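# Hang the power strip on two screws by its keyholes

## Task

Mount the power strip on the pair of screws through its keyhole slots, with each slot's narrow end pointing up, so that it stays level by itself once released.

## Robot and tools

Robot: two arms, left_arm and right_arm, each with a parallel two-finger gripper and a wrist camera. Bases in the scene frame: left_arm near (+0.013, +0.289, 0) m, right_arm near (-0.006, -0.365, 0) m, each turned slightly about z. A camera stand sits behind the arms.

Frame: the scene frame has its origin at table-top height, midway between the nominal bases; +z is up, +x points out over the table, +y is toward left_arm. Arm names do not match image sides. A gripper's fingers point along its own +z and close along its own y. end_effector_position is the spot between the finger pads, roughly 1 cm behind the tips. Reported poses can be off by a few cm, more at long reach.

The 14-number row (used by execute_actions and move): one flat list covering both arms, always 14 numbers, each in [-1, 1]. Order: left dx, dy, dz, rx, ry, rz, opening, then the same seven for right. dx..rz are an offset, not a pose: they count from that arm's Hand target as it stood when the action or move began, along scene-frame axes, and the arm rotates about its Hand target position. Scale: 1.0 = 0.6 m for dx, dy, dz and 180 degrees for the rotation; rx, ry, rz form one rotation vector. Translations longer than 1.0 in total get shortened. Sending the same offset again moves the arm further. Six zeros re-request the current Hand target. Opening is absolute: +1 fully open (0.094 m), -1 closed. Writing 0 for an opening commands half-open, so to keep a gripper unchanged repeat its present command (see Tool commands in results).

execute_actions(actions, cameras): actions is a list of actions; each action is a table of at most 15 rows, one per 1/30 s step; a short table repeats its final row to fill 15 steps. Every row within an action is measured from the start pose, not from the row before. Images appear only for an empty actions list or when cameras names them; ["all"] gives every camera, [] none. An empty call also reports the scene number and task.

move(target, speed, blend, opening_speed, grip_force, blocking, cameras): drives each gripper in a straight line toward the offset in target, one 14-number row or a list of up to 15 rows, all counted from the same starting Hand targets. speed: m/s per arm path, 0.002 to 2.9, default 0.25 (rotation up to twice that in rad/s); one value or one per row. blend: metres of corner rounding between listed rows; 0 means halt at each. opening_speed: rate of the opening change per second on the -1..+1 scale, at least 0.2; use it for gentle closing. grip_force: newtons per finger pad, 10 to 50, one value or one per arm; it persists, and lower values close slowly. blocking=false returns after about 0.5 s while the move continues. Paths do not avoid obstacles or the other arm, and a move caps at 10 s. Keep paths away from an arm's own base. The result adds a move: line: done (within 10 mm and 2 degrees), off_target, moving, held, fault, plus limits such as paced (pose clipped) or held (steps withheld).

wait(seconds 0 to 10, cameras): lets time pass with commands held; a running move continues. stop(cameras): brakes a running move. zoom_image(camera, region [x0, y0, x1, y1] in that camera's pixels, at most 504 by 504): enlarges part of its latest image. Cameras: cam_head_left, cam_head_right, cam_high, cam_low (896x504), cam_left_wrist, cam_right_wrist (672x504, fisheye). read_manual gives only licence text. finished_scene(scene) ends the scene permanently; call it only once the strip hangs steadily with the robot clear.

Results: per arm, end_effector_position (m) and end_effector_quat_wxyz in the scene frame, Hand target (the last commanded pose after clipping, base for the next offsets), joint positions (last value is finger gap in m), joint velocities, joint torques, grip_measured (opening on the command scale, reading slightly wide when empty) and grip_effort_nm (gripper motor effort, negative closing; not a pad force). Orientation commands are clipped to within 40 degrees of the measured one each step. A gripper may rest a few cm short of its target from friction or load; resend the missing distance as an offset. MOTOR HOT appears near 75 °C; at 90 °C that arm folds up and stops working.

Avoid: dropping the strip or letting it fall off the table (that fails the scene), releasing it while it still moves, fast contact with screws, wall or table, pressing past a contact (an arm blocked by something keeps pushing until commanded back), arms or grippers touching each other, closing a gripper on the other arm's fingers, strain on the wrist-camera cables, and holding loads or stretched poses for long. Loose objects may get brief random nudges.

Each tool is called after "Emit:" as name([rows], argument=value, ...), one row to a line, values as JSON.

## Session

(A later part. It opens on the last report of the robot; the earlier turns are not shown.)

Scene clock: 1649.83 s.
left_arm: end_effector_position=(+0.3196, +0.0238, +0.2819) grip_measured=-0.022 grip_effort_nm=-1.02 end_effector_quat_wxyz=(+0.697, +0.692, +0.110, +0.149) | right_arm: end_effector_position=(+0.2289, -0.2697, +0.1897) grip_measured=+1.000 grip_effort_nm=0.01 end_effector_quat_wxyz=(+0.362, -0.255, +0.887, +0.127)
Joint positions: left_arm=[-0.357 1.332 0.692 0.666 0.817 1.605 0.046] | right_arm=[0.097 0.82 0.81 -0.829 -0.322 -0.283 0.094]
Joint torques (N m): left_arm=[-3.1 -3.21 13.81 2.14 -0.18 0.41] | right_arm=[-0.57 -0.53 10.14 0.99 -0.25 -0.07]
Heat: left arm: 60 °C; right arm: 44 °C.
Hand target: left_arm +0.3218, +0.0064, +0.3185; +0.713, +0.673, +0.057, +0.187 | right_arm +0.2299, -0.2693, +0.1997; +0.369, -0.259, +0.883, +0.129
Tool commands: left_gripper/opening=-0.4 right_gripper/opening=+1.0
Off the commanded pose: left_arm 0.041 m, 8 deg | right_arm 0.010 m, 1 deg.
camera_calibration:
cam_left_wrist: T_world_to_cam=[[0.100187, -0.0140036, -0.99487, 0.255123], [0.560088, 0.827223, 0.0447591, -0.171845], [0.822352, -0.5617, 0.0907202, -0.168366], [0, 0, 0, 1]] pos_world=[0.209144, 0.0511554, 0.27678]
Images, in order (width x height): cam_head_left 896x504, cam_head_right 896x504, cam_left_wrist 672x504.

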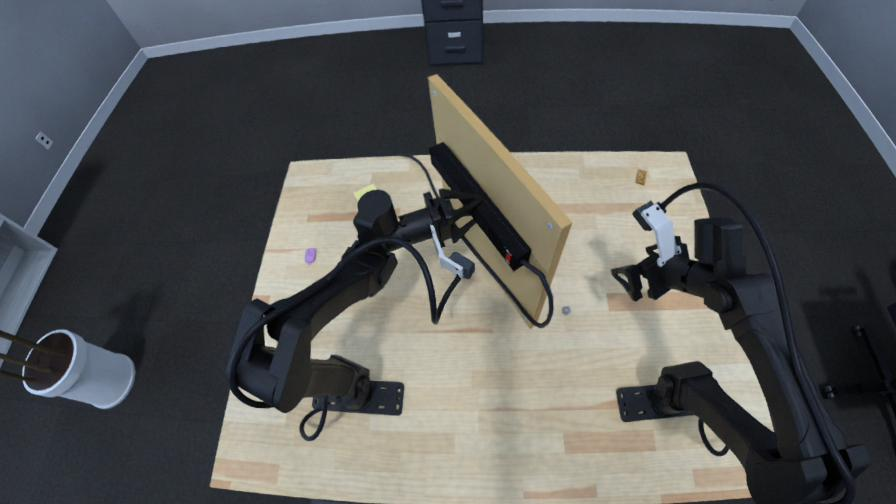

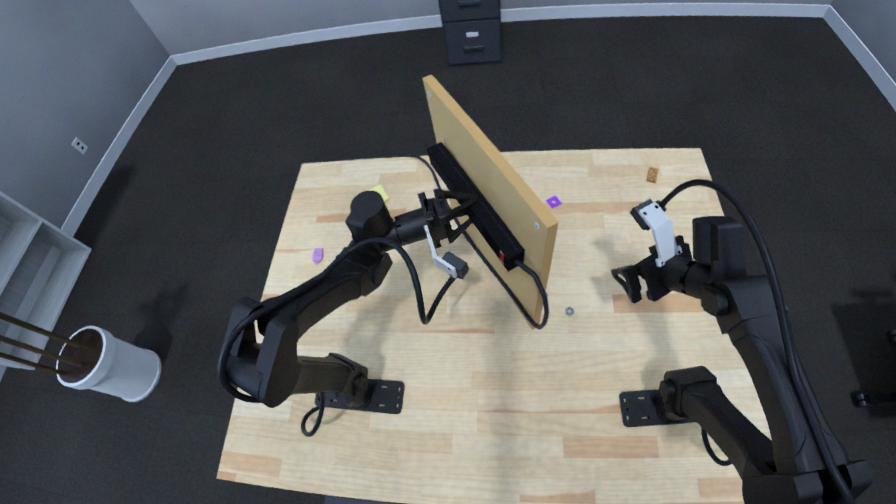

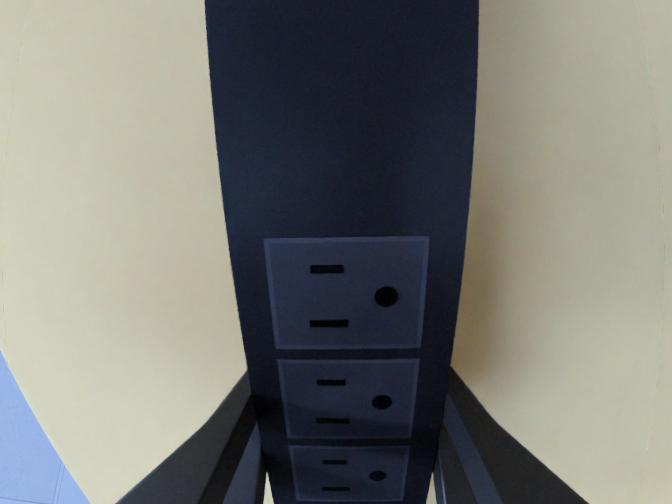

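Emit:
move([
  [0,0.004,-0.018,-0.0056,0.0096,0,-0.4,0,0,0,0,0,0,1],
  [0,0,-0.025,-0.0084,0.0144,0,-0.4,0,0,0,0,0,0,1],
], speed=0.06)

Emit:
move([
  [0,0.004,-0.006,-0.0056,0.0096,0,-0.4,0,0,0,0,0,0,1],
  [0,0,-0.01,-0.0056,0.0096,0,-0.4,0,0,0,0,0,0,1],
], speed=0.06)

Scene clock: 1713.30 s.
left_arm: end_effector_position=(+0.3197, +0.0237, +0.2826) grip_measured=-0.022 grip_effort_nm=-1.02 end_effector_quat_wxyz=(+0.701, +0.690, +0.107, +0.146) | right_arm: end_effector_position=(+0.2289, -0.2697, +0.1897) grip_measured=+1.000 grip_effort_nm=0.01 end_effector_quat_wxyz=(+0.362, -0.255, +0.887, +0.127)
Joint positions: left_arm=[-0.353 1.341 0.692 0.686 0.829 1.595 0.046] | right_arm=[0.097 0.82 0.81 -0.829 -0.322 -0.283 0.094]
Joint torques (N m): left_arm=[-3.77 -1.83 9.87 2.71 -0.39 0] | right_arm=[-0.57 -0.54 10.14 1 -0.25 -0.07]
Heat: left arm: 56 °C; right arm: 44 °C.
Hand target: left_arm +0.3217, +0.0064, +0.3036; +0.721, +0.668, +0.075, +0.171 | right_arm +0.2299, -0.2693, +0.1997; +0.369, -0.259, +0.883, +0.129
Off the commanded pose: left_arm 0.027 m, 6 deg | right_arm 0.010 m, 1 deg.
move: off_target (left_arm)

Scene clock: 1714.60 s.
left_arm: end_effector_position=(+0.3198, +0.0237, +0.2822) grip_measured=-0.022 grip_effort_nm=-1.02 end_effector_quat_wxyz=(+0.708, +0.684, +0.104, +0.145) | right_arm: end_effector_position=(+0.2289, -0.2697, +0.1897) grip_measured=+1.000 grip_effort_nm=0.01 end_effector_quat_wxyz=(+0.362, -0.255, +0.887, +0.127)
Joint positions: left_arm=[-0.35 1.357 0.68 0.742 0.838 1.573 0.046] | right_arm=[0.097 0.82 0.81 -0.829 -0.322 -0.283 0.094]
Joint torques (N m): left_arm=[-3.86 -2 8.9 2.64 -0.49 -0.17] | right_arm=[-0.57 -0.53 10.14 1 -0.25 -0.07]
Heat: left arm: 56 °C; right arm: 44 °C.
Hand target: left_arm +0.3218, +0.0064, +0.2976; +0.725, +0.664, +0.088, +0.160 | right_arm +0.2299, -0.2693, +0.1997; +0.369, -0.259, +0.883, +0.129
Off the commanded pose: left_arm 0.023 m, 4 deg | right_arm 0.010 m, 1 deg.
move: off_target (left_arm)

Emit:
move([
  [0,0.004,-0.010,-0.0028,0.0048,0,-0.4,0,0,0,0,0,0,1],
  [0,0,-0.014,-0.0028,0.0048,0,-0.4,0,0,0,0,0,0,1],
], speed=0.06)

Emit:
move([
  [0,0.004,-0.006,-0.0028,0.0048,0,-0.4,0,0,0,0,0,0,1],
  [0,0,-0.01,-0.0028,0.0048,0,-0.4,0,0,0,0,0,0,1],
], speed=0.06)

Emit:
execute_actions(actions=[], cameras=["cam_head_left"])

Emit:
zoom_image(camera="cam_head_left", region=[410, 120, 570, 280])

Scene clock: 1723.03 s.
left_arm: end_effector_position=(+0.3196, +0.0238, +0.2812) grip_measured=-0.022 grip_effort_nm=-1.02 end_effector_quat_wxyz=(+0.716, +0.675, +0.101, +0.148) | right_arm: end_effector_position=(+0.2289, -0.2697, +0.1897) grip_measured=+1.000 grip_effort_nm=0.01 end_effector_quat_wxyz=(+0.362, -0.255, +0.887, +0.127)
Joint positions: left_arm=[-0.35 1.376 0.658 0.82 0.838 1.549 0.046] | right_arm=[0.097 0.82 0.81 -0.829 -0.322 -0.283 0.094]
Joint torques (N m): left_arm=[-4.15 -1.72 8.83 2.31 -0.58 -0.14] | right_arm=[-0.57 -0.54 10.13 1 -0.25 -0.07]
Heat: left arm: 56 °C; right arm: 44 °C.
Hand target: left_arm +0.3216, +0.0064, +0.2891; +0.727, +0.662, +0.094, +0.155 | right_arm +0.2299, -0.2693, +0.1997; +0.369, -0.259, +0.883, +0.129
Off the commanded pose: left_arm 0.019 m, 2 deg | right_arm 0.010 m, 1 deg.
move: off_target (left_arm)

Scene clock: 1724.27 s.
left_arm: end_effector_position=(+0.3196, +0.0241, +0.2806) grip_measured=-0.022 grip_effort_nm=-1.02 end_effector_quat_wxyz=(+0.722, +0.668, +0.099, +0.150) | right_arm: end_effector_position=(+0.2289, -0.2697, +0.1897) grip_measured=+1.000 grip_effort_nm=0.01 end_effector_quat_wxyz=(+0.362, -0.255, +0.887, +0.127)
Joint positions: left_arm=[-0.35 1.392 0.642 0.881 0.837 1.53 0.046] | right_arm=[0.097 0.82 0.81 -0.829 -0.322 -0.283 0.094]
Joint torques (N m): left_arm=[-4.4 -1.8 8.31 2.04 -0.6 -0.08] | right_arm=[-0.57 -0.53 10.13 0.99 -0.25 -0.07]
Heat: left arm: 55 °C; right arm: 44 °C.
Hand target: left_arm +0.3217, +0.0064, +0.2832; +0.730, +0.660, +0.100, +0.150 | right_arm +0.2299, -0.2693, +0.1997; +0.369, -0.259, +0.883, +0.129
Off the commanded pose: left_arm 0.018 m, 1 deg | right_arm 0.010 m, 1 deg.
move: off_target (left_arm)

Scene clock: 1724.27 s.
left_arm: end_effector_position=(+0.3196, +0.0241, +0.2806) grip_measured=-0.022 grip_effort_nm=-1.02 end_effector_quat_wxyz=(+0.722, +0.668, +0.099, +0.150) | right_arm: end_effector_position=(+0.2289, -0.2697, +0.1897) grip_measured=+1.000 grip_effort_nm=0.01 end_effector_quat_wxyz=(+0.362, -0.255, +0.887, +0.127)
Joint positions: left_arm=[-0.35 1.392 0.642 0.881 0.837 1.53 0.046] | right_arm=[0.097 0.82 0.81 -0.829 -0.322 -0.283 0.094]
Joint velocities: within noise
Joint torques (N m): left_arm=[-4.4 -1.8 8.31 2.04 -0.6 -0.08] | right_arm=[-0.57 -0.53 10.13 0.99 -0.25 -0.07]
Heat: left arm: 55 °C; right arm: 44 °C.
Hand target: left_arm +0.3217, +0.0064, +0.2832; +0.730, +0.660, +0.100, +0.150 | right_arm +0.2299, -0.2693, +0.1997; +0.369, -0.259, +0.883, +0.129
Tool commands: left_gripper/opening=-0.4 right_gripper/opening=+1.0
Off the commanded pose: left_arm 0.018 m, 1 deg | right_arm 0.010 m, 1 deg.
Images, in order (width x height): cam_head_left 896x504.

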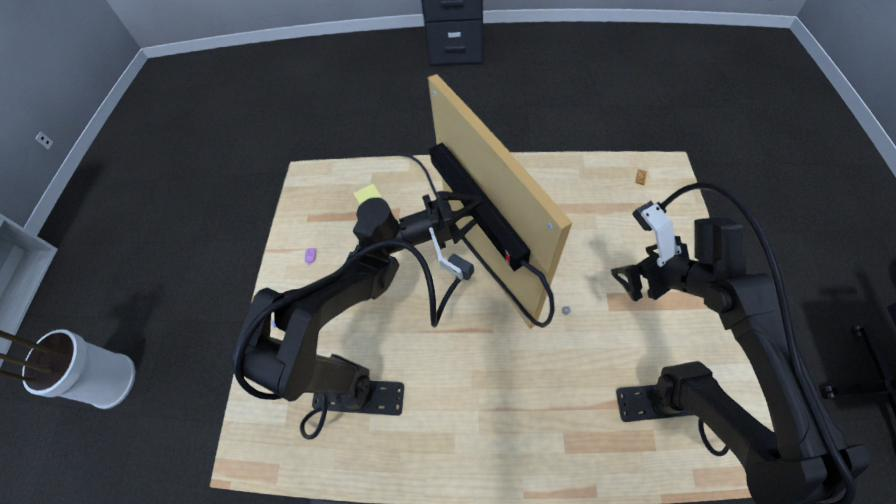

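Scaled by 3.150 from the camera's 896x504 image, which has a finer 1280x720 frame.

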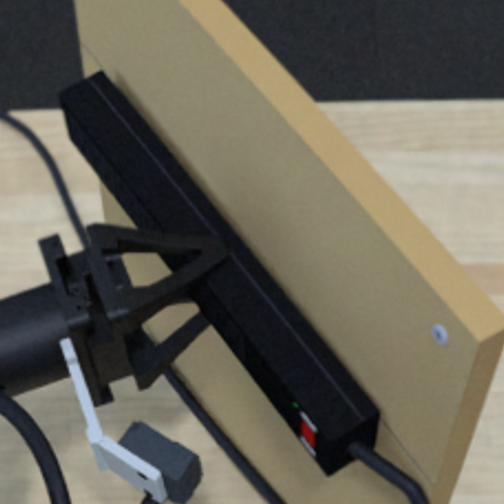

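Emit:
move([
  [0,0,0.005,0,0,0.0444,-0.4,0,0,0,0,0,0,1],
  [-0.0203,0.0583,0.013,0.0168,0.0098,0.0444,-0.4,0,0,0,0,0,0,1],
], speed=0.08, cameras=["cam_head_left","cam_head_right"])

Emit:
zoom_image(camera="cam_head_left", region=[410, 120, 570, 280])

Scene clock: 1736.97 s.
left_arm: end_effector_position=(+0.3166, +0.0406, +0.2727) grip_measured=-0.022 grip_effort_nm=-1.02 end_effector_quat_wxyz=(+0.681, +0.686, +0.169, +0.190) | right_arm: end_effector_position=(+0.2289, -0.2697, +0.1897) grip_measured=+1.000 grip_effort_nm=0.01 end_effector_quat_wxyz=(+0.362, -0.255, +0.887, +0.127)
Joint positions: left_arm=[-0.377 1.219 0.597 0.623 0.652 1.601 0.046] | right_arm=[0.097 0.82 0.81 -0.829 -0.322 -0.283 0.094]
Joint torques (N m): left_arm=[0.31 -5.49 7.53 2.04 0.19 -0.19] | right_arm=[-0.55 -0.53 10.14 0.99 -0.25 -0.07]
Heat: left arm: 53 °C; right arm: 44 °C.
Hand target: left_arm +0.3096, +0.0415, +0.2910; +0.698, +0.672, +0.153, +0.193 | right_arm +0.2299, -0.2693, +0.1997; +0.369, -0.259, +0.883, +0.129
Off the commanded pose: left_arm 0.020 m, 3 deg | right_arm 0.010 m, 1 deg.
move: off_target (left_arm)
Images, in order (width x height): cam_head_left 896x504, cam_head_right 896x504.

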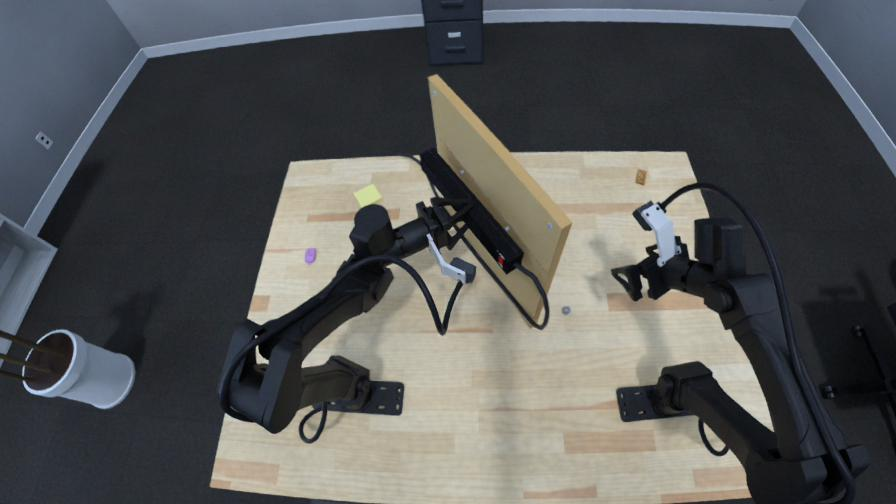

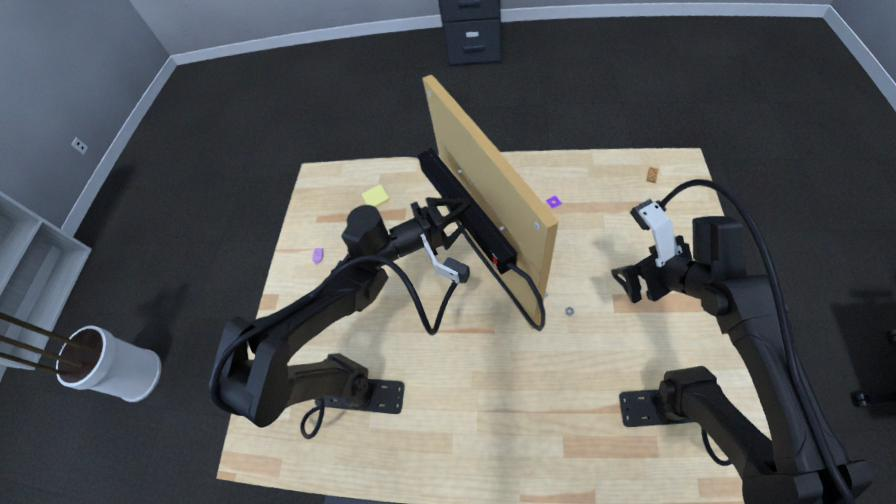

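Scaled by 3.150 from the camera's 896x504 image, which has a finer 1280x720 frame.

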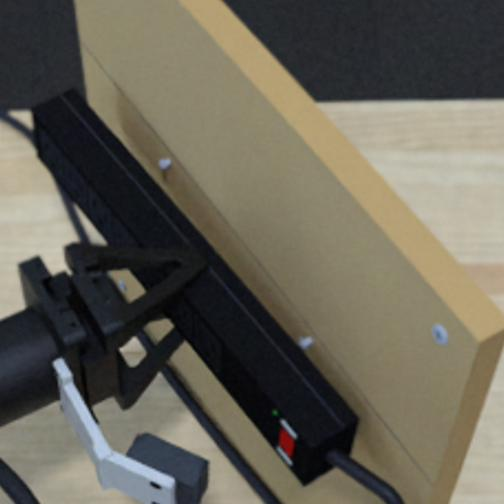

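Emit:
zoom_image(camera="cam_head_left", region=[440, 150, 480, 190])

Emit:
zoom_image(camera="cam_head_left", region=[490, 210, 530, 250])

Emit:
zoom_image(camera="cam_head_left", region=[415, 130, 455, 170])

Emit:
zoom_image(camera="cam_head_left", region=[510, 240, 550, 280])

Scaled by 12.600 from the camera's 896x504 image, which has a finer 1280x720 frame.

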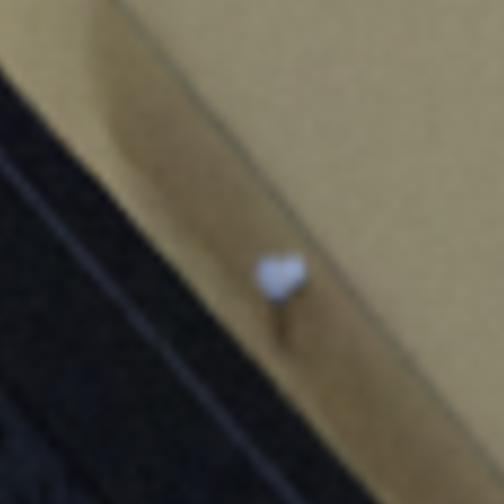

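Scaled by 12.600 from the camera's 896x504 image, which has a finer 1280x720 frame.

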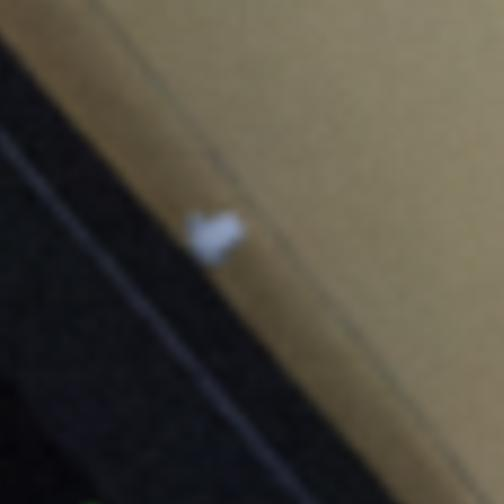

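Scaled by 12.600 from the camera's 896x504 image, which has a finer 1280x720 frame.

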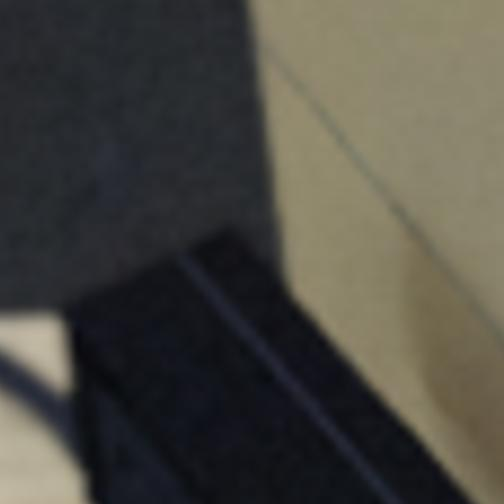

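Scaled by 12.600 from the camera's 896x504 image, which has a finer 1280x720 frame.

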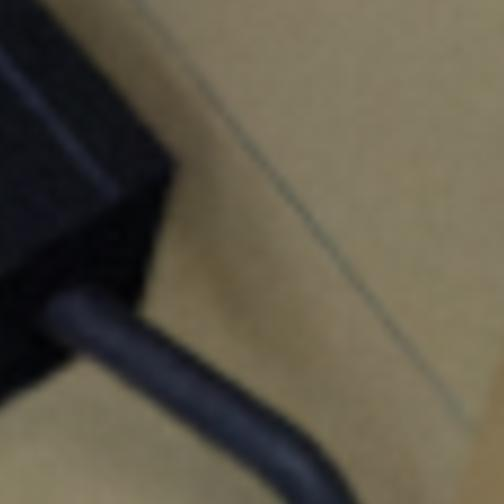

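Emit:
zoom_image(camera="cam_head_right", region=[430, 150, 470, 190])

Emit:
zoom_image(camera="cam_head_right", region=[480, 210, 520, 250])

Scaled by 12.600 from the camera's 896x504 image, which has a finer 1280x720 frame.

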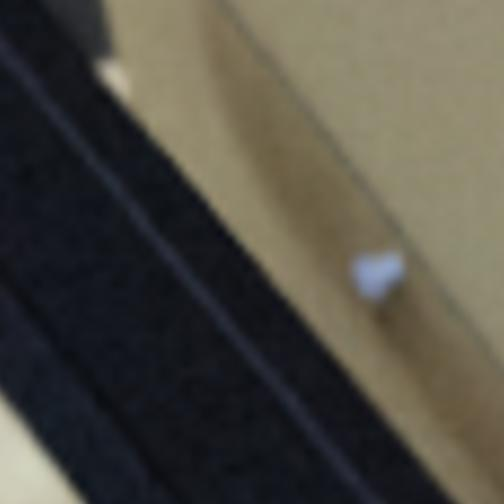

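Scaled by 12.600 from the camera's 896x504 image, which has a finer 1280x720 frame.

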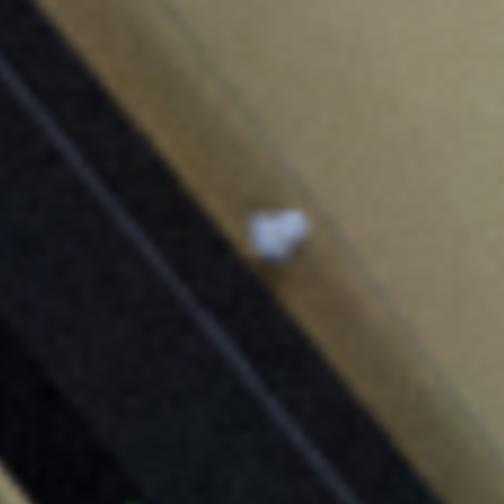

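Emit:
move([
  [-0.0673,0.115,0.03,0,0,0,-0.4,0,0,0,0,0,0,1],
  [-0.0673,0.115,0.34,-0.1918,-0.1122,0,-0.4,0,0,0,0,0,0,1],
], speed=0.2, blend=[0.03,0], cameras=["cam_high","cam_head_left"])

Scene clock: 1807.60 s.
left_arm: end_effector_position=(+0.2817, +0.1054, +0.4611) grip_measured=-0.022 grip_effort_nm=-1.02 end_effector_quat_wxyz=(+0.859, +0.435, +0.101, +0.251) | right_arm: end_effector_position=(+0.2289, -0.2697, +0.1897) grip_measured=+1.000 grip_effort_nm=0.00 end_effector_quat_wxyz=(+0.362, -0.255, +0.887, +0.127)
Joint positions: left_arm=[-0.262 1.148 0.678 1.277 0.588 1.102 0.046] | right_arm=[0.097 0.82 0.81 -0.829 -0.322 -0.283 0.094]
Joint torques (N m): left_arm=[-1.07 -2.7 11.11 1.65 -0.58 -0.49] | right_arm=[-0.55 -0.53 10.13 1 -0.25 -0.07]
Heat: left arm: 52 °C; right arm: 44 °C.
Hand target: left_arm +0.2692, +0.1104, +0.4949; +0.881, +0.393, +0.080, +0.252 | right_arm +0.2299, -0.2693, +0.1997; +0.369, -0.259, +0.883, +0.129
Off the commanded pose: left_arm 0.036 m, 6 deg | right_arm 0.010 m, 1 deg.
move: off_target (left_arm)
Images, in order (width x height): cam_head_left 896x504, cam_high 896x504.

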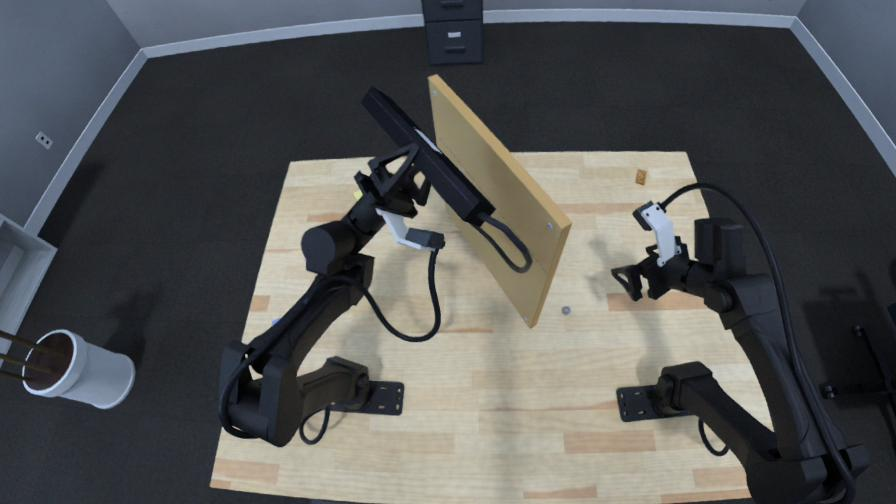

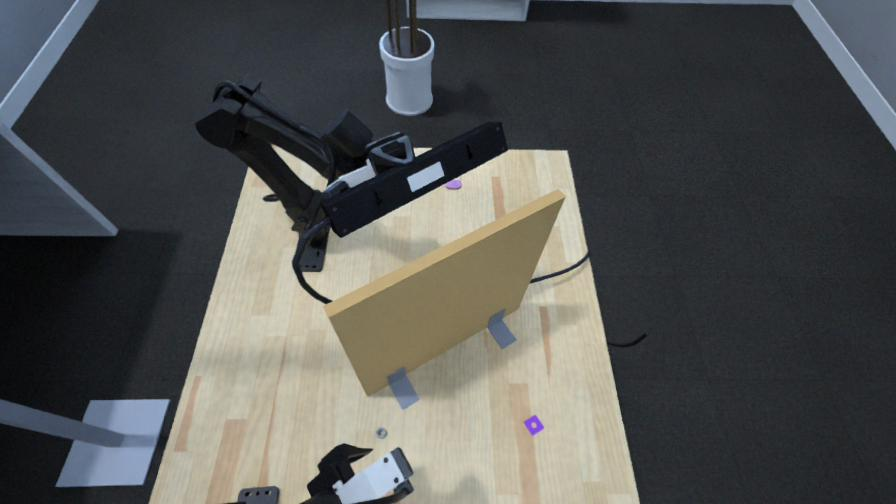

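Emit:
zoom_image(camera="cam_high", region=[315, 115, 515, 240])

Emit:
zoom_image(camera="cam_high", region=[360, 170, 410, 220])

Emit:
zoom_image(camera="cam_high", region=[445, 130, 495, 180])

Scaled by 2.520 from the camera's 896x504 image, which has a finer 1280x720 frame.

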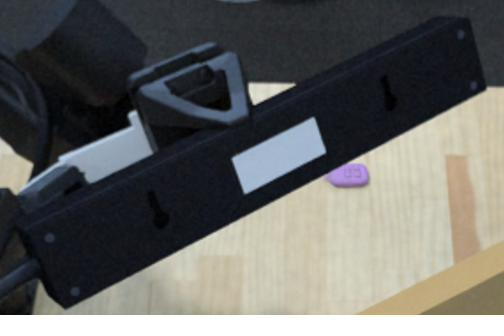

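Scaled by 10.080 from the camera's 896x504 image, which has a finer 1280x720 frame.

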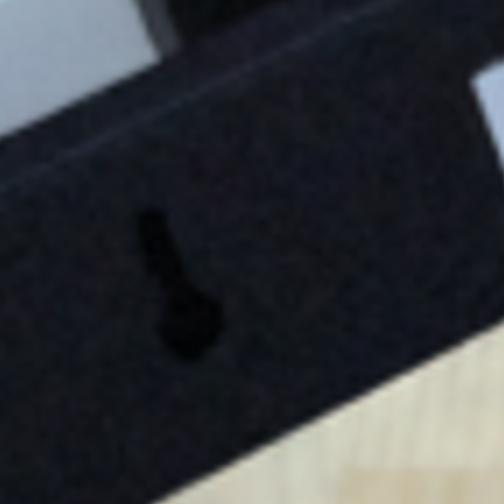

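Scaled by 10.080 from the camera's 896x504 image, which has a finer 1280x720 frame.

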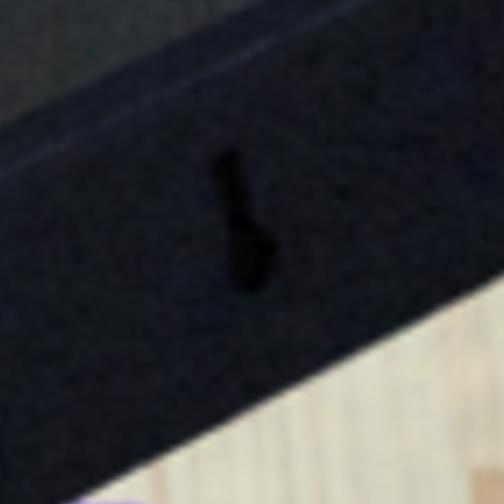

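Emit:
move([
  [0,0,-0.229,0.1918,0.1122,0,-0.4,0,0,0,0,0,0,1],
  [0.0635,-0.128,-0.229,0.1918,0.1122,0,-0.4,0,0,0,0,0,0,1],
], speed=0.2)

Scene clock: 1847.90 s.
left_arm: end_effector_position=(+0.3101, +0.0402, +0.3208) grip_measured=-0.022 grip_effort_nm=-1.03 end_effector_quat_wxyz=(+0.669, +0.697, +0.182, +0.182) | right_arm: end_effector_position=(+0.2289, -0.2697, +0.1897) grip_measured=+1.000 grip_effort_nm=0.01 end_effector_quat_wxyz=(+0.362, -0.255, +0.887, +0.127)
Joint positions: left_arm=[-0.395 1.123 0.781 0.296 0.626 1.607 0.046] | right_arm=[0.097 0.82 0.81 -0.829 -0.322 -0.283 0.094]
Joint torques (N m): left_arm=[-0.73 -2.97 12.12 2.39 0.21 -0.22] | right_arm=[-0.58 -0.54 10.13 1 -0.25 -0.08]
Heat: left arm: 47 °C; right arm: 44 °C.
Hand target: left_arm +0.3073, +0.0335, +0.3575; +0.698, +0.672, +0.153, +0.192 | right_arm +0.2299, -0.2693, +0.1997; +0.369, -0.259, +0.883, +0.129
Off the commanded pose: left_arm 0.037 m, 6 deg | right_arm 0.010 m, 1 deg.
move: off_target (left_arm)

Emit:
move([
  [0,0,-0.06,-0.008,-0.005,-0.022,-0.4,0,0,0,0,0,0,1],
  [0,0,-0.0733,-0.012,-0.007,-0.022,-0.4,0,0,0,0,0,0,1],
], speed=0.1, cameras=["cam_head_left","cam_head_right"])

Emit:
zoom_image(camera="cam_head_left", region=[410, 120, 570, 280])

Emit:
zoom_image(camera="cam_head_left", region=[415, 120, 465, 170])

Emit:
zoom_image(camera="cam_head_left", region=[505, 225, 555, 275])

Scene clock: 1857.27 s.
left_arm: end_effector_position=(+0.3118, +0.0337, +0.3061) grip_measured=-0.022 grip_effort_nm=-1.02 end_effector_quat_wxyz=(+0.704, +0.674, +0.131, +0.182) | right_arm: end_effector_position=(+0.2289, -0.2697, +0.1897) grip_measured=+1.000 grip_effort_nm=0.01 end_effector_quat_wxyz=(+0.362, -0.255, +0.887, +0.127)
Joint positions: left_arm=[-0.372 1.22 0.673 0.623 0.725 1.58 0.046] | right_arm=[0.097 0.82 0.81 -0.829 -0.322 -0.283 0.094]
Joint torques (N m): left_arm=[0.24 -3.58 6.37 2.29 0.19 -0.39] | right_arm=[-0.55 -0.53 10.13 0.99 -0.26 -0.07]
Heat: left arm: 47 °C; right arm: 44 °C.
Hand target: left_arm +0.3073, +0.0336, +0.3136; +0.719, +0.662, +0.126, +0.173 | right_arm +0.2299, -0.2693, +0.1997; +0.369, -0.259, +0.883, +0.129
Off the commanded pose: left_arm 0.009 m, 2 deg | right_arm 0.010 m, 1 deg.
move: done
Images, in order (width x height): cam_head_left 896x504, cam_head_right 896x504.

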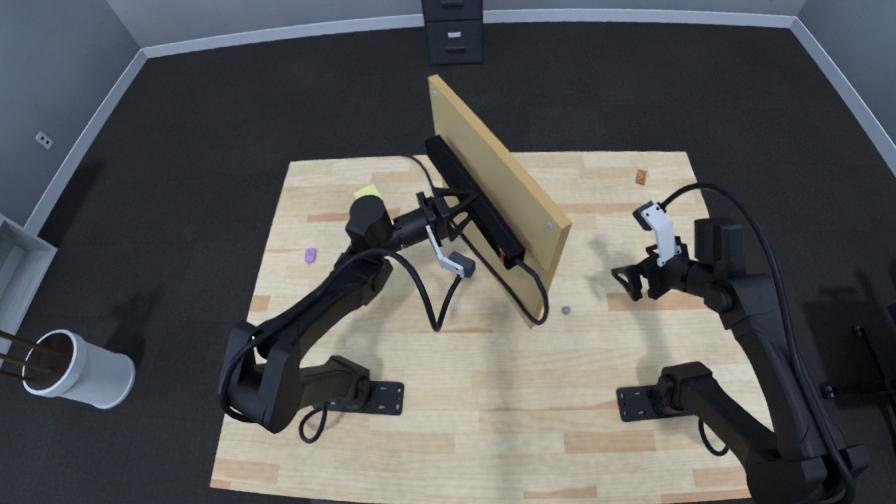

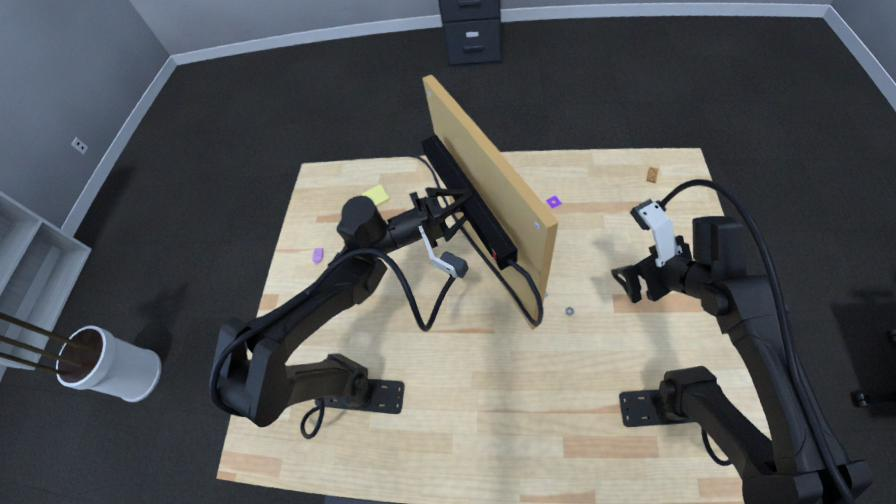

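Scaled by 3.150 from the camera's 896x504 image, which has a finer 1280x720 frame.

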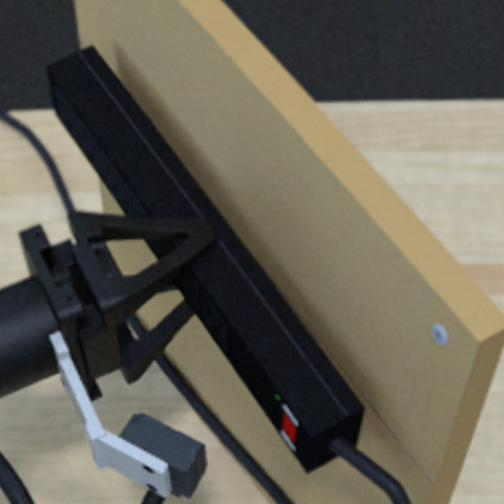

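Scaled by 10.080 from the camera's 896x504 image, which has a finer 1280x720 frame.

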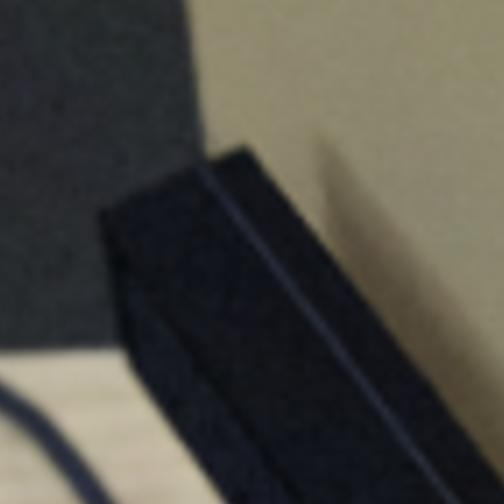

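Scaled by 10.080 from the camera's 896x504 image, which has a finer 1280x720 frame.

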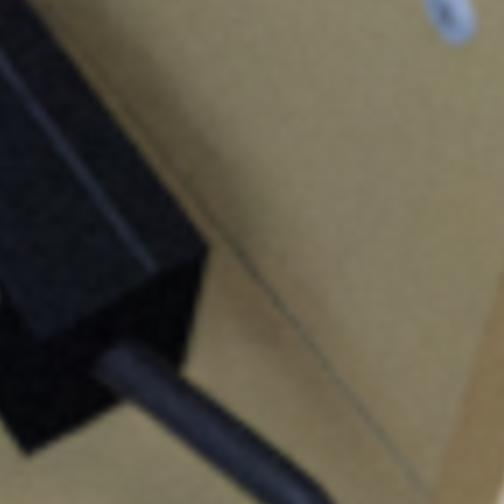

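Emit:
move([
  [0.004,-0.007,-0.013,-0.0073,0.0124,0,-0.4,0,0,0,0,0,0,1],
], speed=0.1, cameras=["cam_head_left"])

Emit:
zoom_image(camera="cam_head_left", region=[415, 120, 465, 170])

Emit:
zoom_image(camera="cam_head_left", region=[505, 225, 555, 275])

Scene clock: 1869.07 s.
left_arm: end_effector_position=(+0.3154, +0.0327, +0.2994) grip_measured=-0.022 grip_effort_nm=-1.02 end_effector_quat_wxyz=(+0.709, +0.669, +0.146, +0.168) | right_arm: end_effector_position=(+0.2289, -0.2697, +0.1897) grip_measured=+1.000 grip_effort_nm=0.01 end_effector_quat_wxyz=(+0.362, -0.255, +0.887, +0.127)
Joint positions: left_arm=[-0.372 1.248 0.656 0.677 0.721 1.533 0.046] | right_arm=[0.097 0.82 0.81 -0.829 -0.322 -0.283 0.094]
Joint torques (N m): left_arm=[-0.8 -3.67 6.16 2.26 0.06 -0.39] | right_arm=[-0.55 -0.53 10.13 1 -0.26 -0.07]
Heat: left arm: 49 °C; right arm: 44 °C.
Hand target: left_arm +0.3097, +0.0294, +0.3058; +0.724, +0.657, +0.142, +0.158 | right_arm +0.2299, -0.2693, +0.1997; +0.369, -0.259, +0.883, +0.129
Off the commanded pose: left_arm 0.009 m, 2 deg | right_arm 0.010 m, 1 deg.
move: done
Images, in order (width x height): cam_head_left 896x504.

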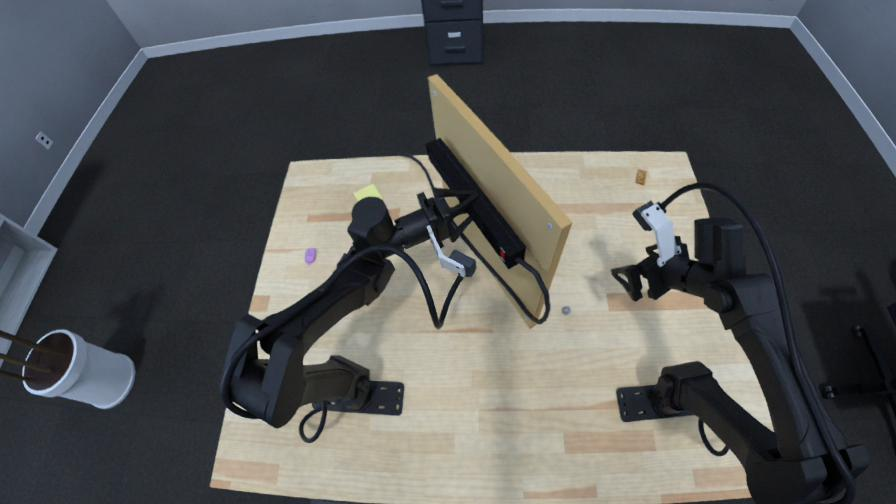

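Scaled by 10.080 from the camera's 896x504 image, which has a finer 1280x720 frame.

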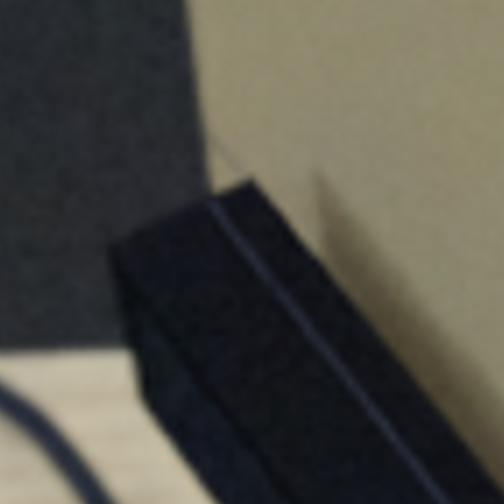

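Scaled by 10.080 from the camera's 896x504 image, which has a finer 1280x720 frame.

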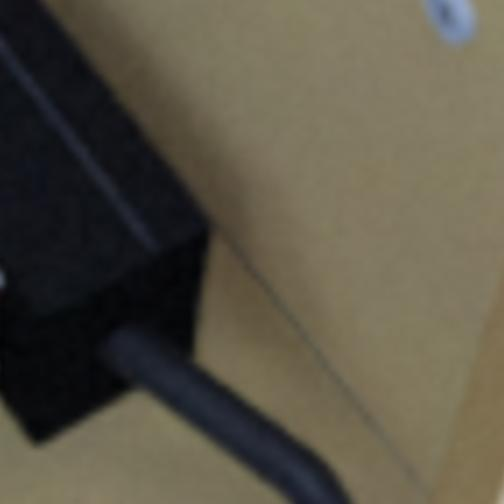

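Emit:
move([
  [0.004,-0.007,-0.004,0,0,-0.003,-0.4,0,0,0,0,0,0,1],
], speed=0.06)

Emit:
move([
  [0.004,-0.007,-0.002,0,0,0,-0.4,0,0,0,0,0,0,1],
], speed=0.06, cameras=["cam_head_left"])

Emit:
zoom_image(camera="cam_head_left", region=[415, 120, 465, 170])

Emit:
zoom_image(camera="cam_head_left", region=[505, 225, 555, 275])

Scene clock: 1880.00 s.
left_arm: end_effector_position=(+0.3177, +0.0292, +0.2935) grip_measured=-0.022 grip_effort_nm=-1.02 end_effector_quat_wxyz=(+0.708, +0.671, +0.147, +0.163) | right_arm: end_effector_position=(+0.2289, -0.2697, +0.1897) grip_measured=+1.000 grip_effort_nm=0.00 end_effector_quat_wxyz=(+0.362, -0.255, +0.887, +0.127)
Joint positions: left_arm=[-0.378 1.274 0.656 0.693 0.721 1.531 0.046] | right_arm=[0.097 0.82 0.81 -0.829 -0.322 -0.283 0.094]
Joint torques (N m): left_arm=[-0.95 -3.73 6.64 2.34 0.08 -0.37] | right_arm=[-0.55 -0.55 10.14 0.99 -0.25 -0.07]
Heat: left arm: 48 °C; right arm: 44 °C.
Hand target: left_arm +0.3121, +0.0252, +0.3033; +0.724, +0.658, +0.139, +0.155 | right_arm +0.2299, -0.2693, +0.1997; +0.369, -0.259, +0.883, +0.129
Off the commanded pose: left_arm 0.012 m, 3 deg | right_arm 0.010 m, 1 deg.
move: off_target (left_arm)

Scene clock: 1880.70 s.
left_arm: end_effector_position=(+0.3183, +0.0279, +0.2932) grip_measured=-0.022 grip_effort_nm=-1.02 end_effector_quat_wxyz=(+0.709, +0.670, +0.146, +0.164) | right_arm: end_effector_position=(+0.2289, -0.2697, +0.1897) grip_measured=+1.000 grip_effort_nm=0.01 end_effector_quat_wxyz=(+0.362, -0.255, +0.887, +0.127)
Joint positions: left_arm=[-0.382 1.281 0.656 0.704 0.717 1.531 0.046] | right_arm=[0.097 0.82 0.81 -0.829 -0.322 -0.283 0.094]
Joint torques (N m): left_arm=[-1.4 -2.89 7.36 2.32 -0.01 -0.37] | right_arm=[-0.58 -0.53 10.11 1 -0.25 -0.08]
Heat: left arm: 48 °C; right arm: 44 °C.
Hand target: left_arm +0.3145, +0.0210, +0.3021; +0.724, +0.658, +0.139, +0.155 | right_arm +0.2299, -0.2693, +0.1997; +0.369, -0.259, +0.883, +0.129
Off the commanded pose: left_arm 0.012 m, 3 deg | right_arm 0.010 m, 1 deg.
move: off_target (left_arm)
Images, in order (width x height): cam_head_left 896x504.

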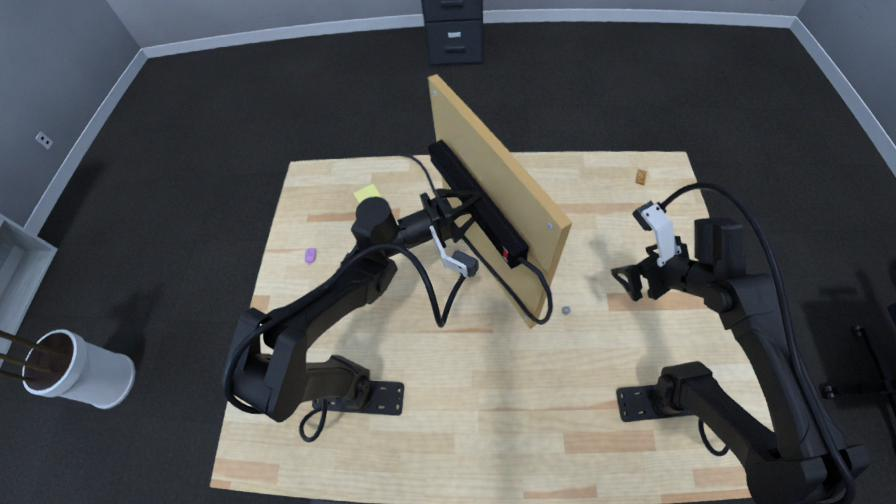

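Scaled by 10.080 from the camera's 896x504 image, which has a finer 1280x720 frame.

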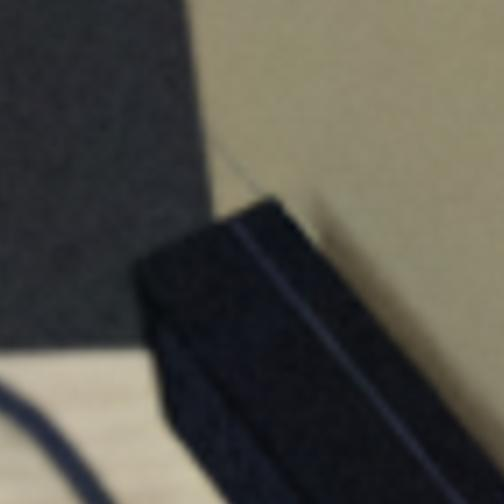

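Scaled by 10.080 from the camera's 896x504 image, which has a finer 1280x720 frame.

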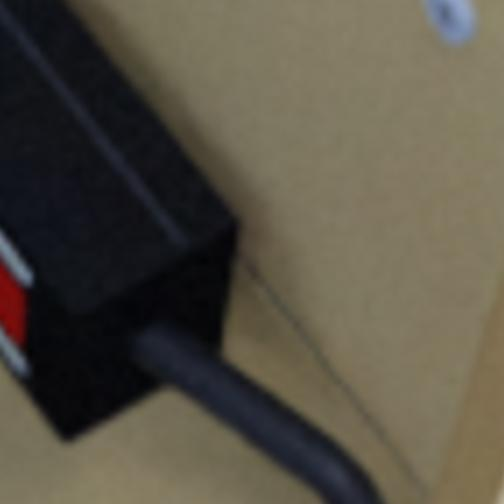

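Emit:
move([
  [0.0,0.0,0,0,0,-0.014,-0.4,0,0,0,0,0,0,1],
], speed=0.06, cameras=["cam_head_left"])

Emit:
zoom_image(camera="cam_head_left", region=[415, 120, 465, 170])

Emit:
zoom_image(camera="cam_head_left", region=[505, 225, 555, 275])

Scene clock: 1888.63 s.
left_arm: end_effector_position=(+0.3181, +0.0277, +0.2923) grip_measured=-0.022 grip_effort_nm=-1.02 end_effector_quat_wxyz=(+0.714, +0.669, +0.135, +0.155) | right_arm: end_effector_position=(+0.2289, -0.2697, +0.1897) grip_measured=+1.000 grip_effort_nm=0.01 end_effector_quat_wxyz=(+0.362, -0.255, +0.887, +0.127)
Joint positions: left_arm=[-0.368 1.303 0.656 0.741 0.759 1.521 0.046] | right_arm=[0.097 0.82 0.81 -0.829 -0.322 -0.283 0.094]
Joint velocities: left_arm=[within noise] | right_arm=[-0.002 -0.012 -0.046 -0.037 -0.022 -0.022 0]
Joint torques (N m): left_arm=[-0.64 -2.77 8.72 2.09 0.18 -0.36] | right_arm=[-0.58 -0.53 10.13 1 -0.25 -0.07]
Heat: left arm: 48 °C; right arm: 44 °C.
Hand target: left_arm +0.3145, +0.0210, +0.3021; +0.727, +0.660, +0.124, +0.139 | right_arm +0.2299, -0.2693, +0.1997; +0.369, -0.259, +0.883, +0.129
Off the commanded pose: left_arm 0.012 m, 3 deg | right_arm 0.010 m, 1 deg.
move: off_target (left_arm)
Images, in order (width x height): cam_head_left 896x504.

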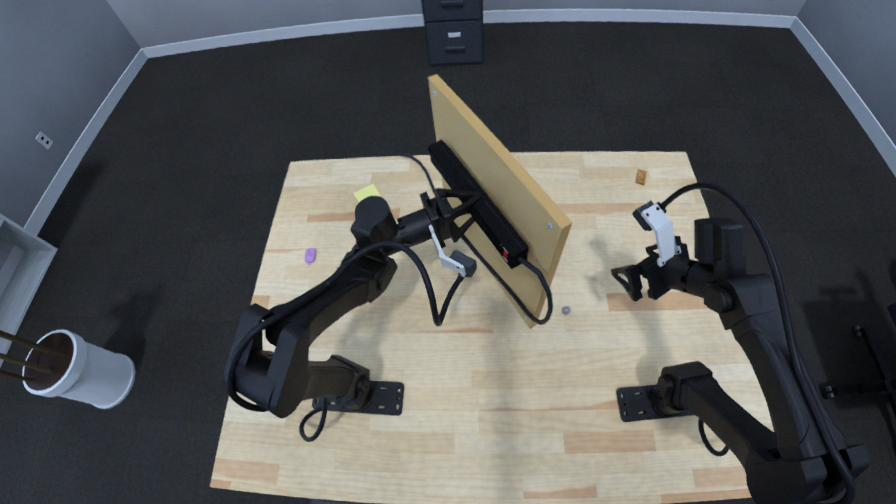

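Scaled by 10.080 from the camera's 896x504 image, which has a finer 1280x720 frame.

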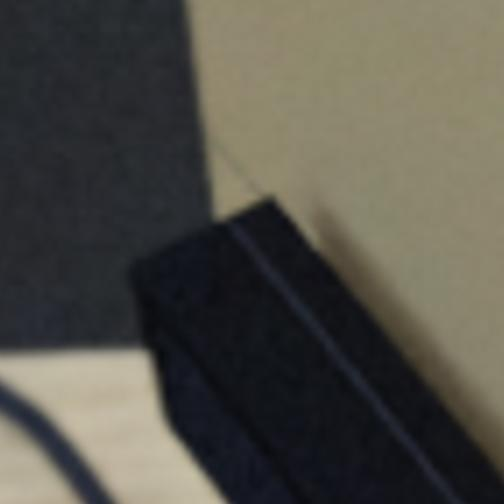

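Scaled by 10.080 from the camera's 896x504 image, which has a finer 1280x720 frame.

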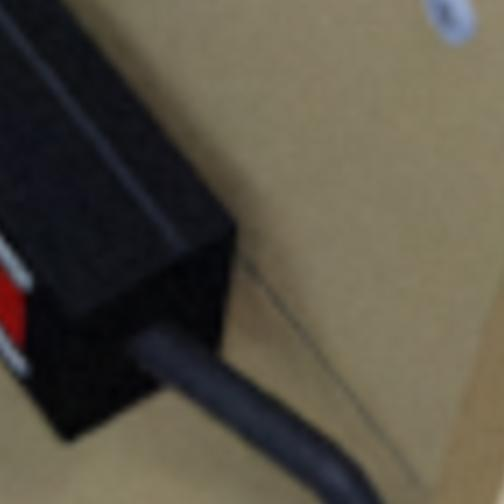

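Emit:
move([
  [-0.004,0.007,-0.006,0,0,0.006,-0.4,0,0,0,0,0,0,1],
  [0.003,-0.005,-0.007,0,0,0.006,-0.4,0,0,0,0,0,0,1],
], speed=0.06)

Emit:
move([
  [-0.006,0.010,-0.004,0,0,0,-0.4,0,0,0,0,0,0,1],
  [0,0,-0.004,0,0,0,-0.4,0,0,0,0,0,0,1],
], speed=0.06)

Scene clock: 1907.27 s.
left_arm: end_effector_position=(+0.3186, +0.0277, +0.2927) grip_measured=-0.022 grip_effort_nm=-1.02 end_effector_quat_wxyz=(+0.715, +0.668, +0.135, +0.157) | right_arm: end_effector_position=(+0.2289, -0.2697, +0.1897) grip_measured=+1.000 grip_effort_nm=0.01 end_effector_quat_wxyz=(+0.362, -0.255, +0.887, +0.127)
Joint positions: left_arm=[-0.368 1.306 0.656 0.747 0.757 1.521 0.046] | right_arm=[0.097 0.82 0.81 -0.829 -0.322 -0.283 0.094]
Joint torques (N m): left_arm=[-1.99 -2.33 7.62 2.2 -0.11 -0.3] | right_arm=[-0.57 -0.53 10.11 0.99 -0.25 -0.07]
Heat: left arm: 47 °C; right arm: 44 °C.
Hand target: left_arm +0.3163, +0.0180, +0.2980; +0.726, +0.659, +0.130, +0.146 | right_arm +0.2299, -0.2693, +0.1997; +0.369, -0.259, +0.883, +0.129
Off the commanded pose: left_arm 0.011 m, 2 deg | right_arm 0.010 m, 1 deg.
move: off_target (left_arm)

Scene clock: 1908.33 s.
left_arm: end_effector_position=(+0.3185, +0.0277, +0.2923) grip_measured=-0.022 grip_effort_nm=-1.02 end_effector_quat_wxyz=(+0.716, +0.666, +0.133, +0.158) | right_arm: end_effector_position=(+0.2289, -0.2697, +0.1897) grip_measured=+1.000 grip_effort_nm=0.01 end_effector_quat_wxyz=(+0.362, -0.255, +0.887, +0.127)
Joint positions: left_arm=[-0.369 1.31 0.651 0.765 0.756 1.518 0.046] | right_arm=[0.097 0.82 0.81 -0.829 -0.322 -0.283 0.094]
Joint torques (N m): left_arm=[-2.1 -2.25 7.58 2.11 -0.11 -0.28] | right_arm=[-0.57 -0.54 10.13 0.99 -0.25 -0.07]
Heat: left arm: 47 °C; right arm: 44 °C.
Hand target: left_arm +0.3163, +0.0180, +0.2956; +0.726, +0.659, +0.130, +0.146 | right_arm +0.2299, -0.2693, +0.1997; +0.369, -0.259, +0.883, +0.129
Off the commanded pose: left_arm 0.010 m, 2 deg | right_arm 0.010 m, 1 deg.
move: done

Emit:
move([
  [-0.0135,0.023,-0.010,0,0,0,-0.4,0,0,0,0,0,0,1],
  [0,0,-0.006,0,0,0,-0.4,0,0,0,0,0,0,1],
], speed=0.06)

Emit:
move([
  [-0.0135,0.023,-0.006,0,0,0,-0.4,0,0,0,0,0,0,1],
  [0,0,-0.004,0,0,0,-0.4,0,0,0,0,0,0,1],
], speed=0.06)

Scene clock: 1913.83 s.
left_arm: end_effector_position=(+0.3161, +0.0257, +0.2733) grip_measured=-0.022 grip_effort_nm=-1.02 end_effector_quat_wxyz=(+0.710, +0.673, +0.142, +0.147) | right_arm: end_effector_position=(+0.2289, -0.2697, +0.1897) grip_measured=+1.000 grip_effort_nm=0.00 end_effector_quat_wxyz=(+0.362, -0.255, +0.887, +0.127)
Joint positions: left_arm=[-0.378 1.329 0.61 0.791 0.752 1.518 0.046] | right_arm=[0.097 0.82 0.81 -0.829 -0.322 -0.283 0.094]
Joint torques (N m): left_arm=[-1.29 -3.23 9.96 2.08 -0.07 -0.33] | right_arm=[-0.58 -0.54 10.11 0.99 -0.25 -0.07]
Heat: left arm: 47 °C; right arm: 44 °C.
Hand target: left_arm +0.3164, +0.0181, +0.2919; +0.726, +0.659, +0.130, +0.146 | right_arm +0.2299, -0.2693, +0.1997; +0.369, -0.259, +0.883, +0.129
Off the commanded pose: left_arm 0.020 m, 3 deg | right_arm 0.010 m, 1 deg.
move: off_target (left_arm)

Scene clock: 1915.03 s.
left_arm: end_effector_position=(+0.3172, +0.0261, +0.2727) grip_measured=-0.022 grip_effort_nm=-1.02 end_effector_quat_wxyz=(+0.710, +0.673, +0.143, +0.148) | right_arm: end_effector_position=(+0.2289, -0.2697, +0.1897) grip_measured=+1.000 grip_effort_nm=0.01 end_effector_quat_wxyz=(+0.362, -0.255, +0.887, +0.127)
Joint positions: left_arm=[-0.376 1.334 0.61 0.796 0.751 1.518 0.046] | right_arm=[0.097 0.82 0.81 -0.829 -0.322 -0.283 0.094]
Joint torques (N m): left_arm=[-1.43 -3.25 9.4 2.15 -0.01 -0.29] | right_arm=[-0.57 -0.54 10.14 0.99 -0.25 -0.07]
Heat: left arm: 47 °C; right arm: 44 °C.
Hand target: left_arm +0.3163, +0.0181, +0.2896; +0.726, +0.659, +0.130, +0.146 | right_arm +0.2299, -0.2693, +0.1997; +0.369, -0.259, +0.883, +0.129
Off the commanded pose: left_arm 0.019 m, 3 deg | right_arm 0.010 m, 1 deg.
move: off_target (left_arm)

Emit:
move([
  [0.0,0.0,0.03,0.003,-0.0054,0,-0.4,0,0,0,0,0,0,1],
  [0.0015,-0.0025,0.05,0.003,-0.0054,0,-0.4,0,0,0,0,0,0,1],
], speed=0.06)

Emit:
move([
  [0.0,0.0,0.007,0,0,0,-0.4,0,0,0,0,0,0,1],
  [0.0,0.0,0.014,0,0,0,-0.4,0,0,0,0,0,0,1],
], speed=0.06)

Scene clock: 1922.93 s.
left_arm: end_effector_position=(+0.3172, +0.0261, +0.2751) grip_measured=-0.022 grip_effort_nm=-1.02 end_effector_quat_wxyz=(+0.695, +0.688, +0.152, +0.140) | right_arm: end_effector_position=(+0.2289, -0.2697, +0.1897) grip_measured=+1.000 grip_effort_nm=0.01 end_effector_quat_wxyz=(+0.362, -0.255, +0.887, +0.127)
Joint positions: left_arm=[-0.376 1.298 0.653 0.653 0.751 1.546 0.046] | right_arm=[0.097 0.82 0.81 -0.829 -0.322 -0.283 0.094]
Joint torques (N m): left_arm=[-1.35 -4.86 13.42 2.15 0.01 -0.37] | right_arm=[-0.58 -0.53 10.13 1 -0.25 -0.07]
Heat: left arm: 47 °C; right arm: 44 °C.
Hand target: left_arm +0.3172, +0.0166, +0.3196; +0.724, +0.661, +0.124, +0.152 | right_arm +0.2299, -0.2693, +0.1997; +0.369, -0.259, +0.883, +0.129
Off the commanded pose: left_arm 0.045 m, 6 deg | right_arm 0.010 m, 1 deg.
move: off_target (left_arm)

Scene clock: 1924.23 s.
left_arm: end_effector_position=(+0.3171, +0.0262, +0.2769) grip_measured=-0.022 grip_effort_nm=-1.02 end_effector_quat_wxyz=(+0.690, +0.694, +0.158, +0.134) | right_arm: end_effector_position=(+0.2289, -0.2697, +0.1897) grip_measured=+1.000 grip_effort_nm=0.01 end_effector_quat_wxyz=(+0.362, -0.255, +0.887, +0.127)
Joint positions: left_arm=[-0.376 1.285 0.673 0.595 0.751 1.549 0.046] | right_arm=[0.097 0.82 0.81 -0.829 -0.322 -0.283 0.094]
Joint velocities: left_arm=[-0.046 -0.002 -0.012 0.022 0.037 -0.007 0] | right_arm=[within noise]
Joint torques (N m): left_arm=[-1.42 -4.89 13.82 2.34 0.07 -0.4] | right_arm=[-0.57 -0.53 10.15 0.99 -0.25 -0.07]
Heat: left arm: 47 °C; right arm: 44 °C.
Hand target: left_arm +0.3172, +0.0166, +0.3280; +0.724, +0.661, +0.124, +0.152 | right_arm +0.2299, -0.2693, +0.1997; +0.369, -0.259, +0.883, +0.129
Off the commanded pose: left_arm 0.052 m, 7 deg | right_arm 0.010 m, 1 deg.
move: off_target (left_arm)


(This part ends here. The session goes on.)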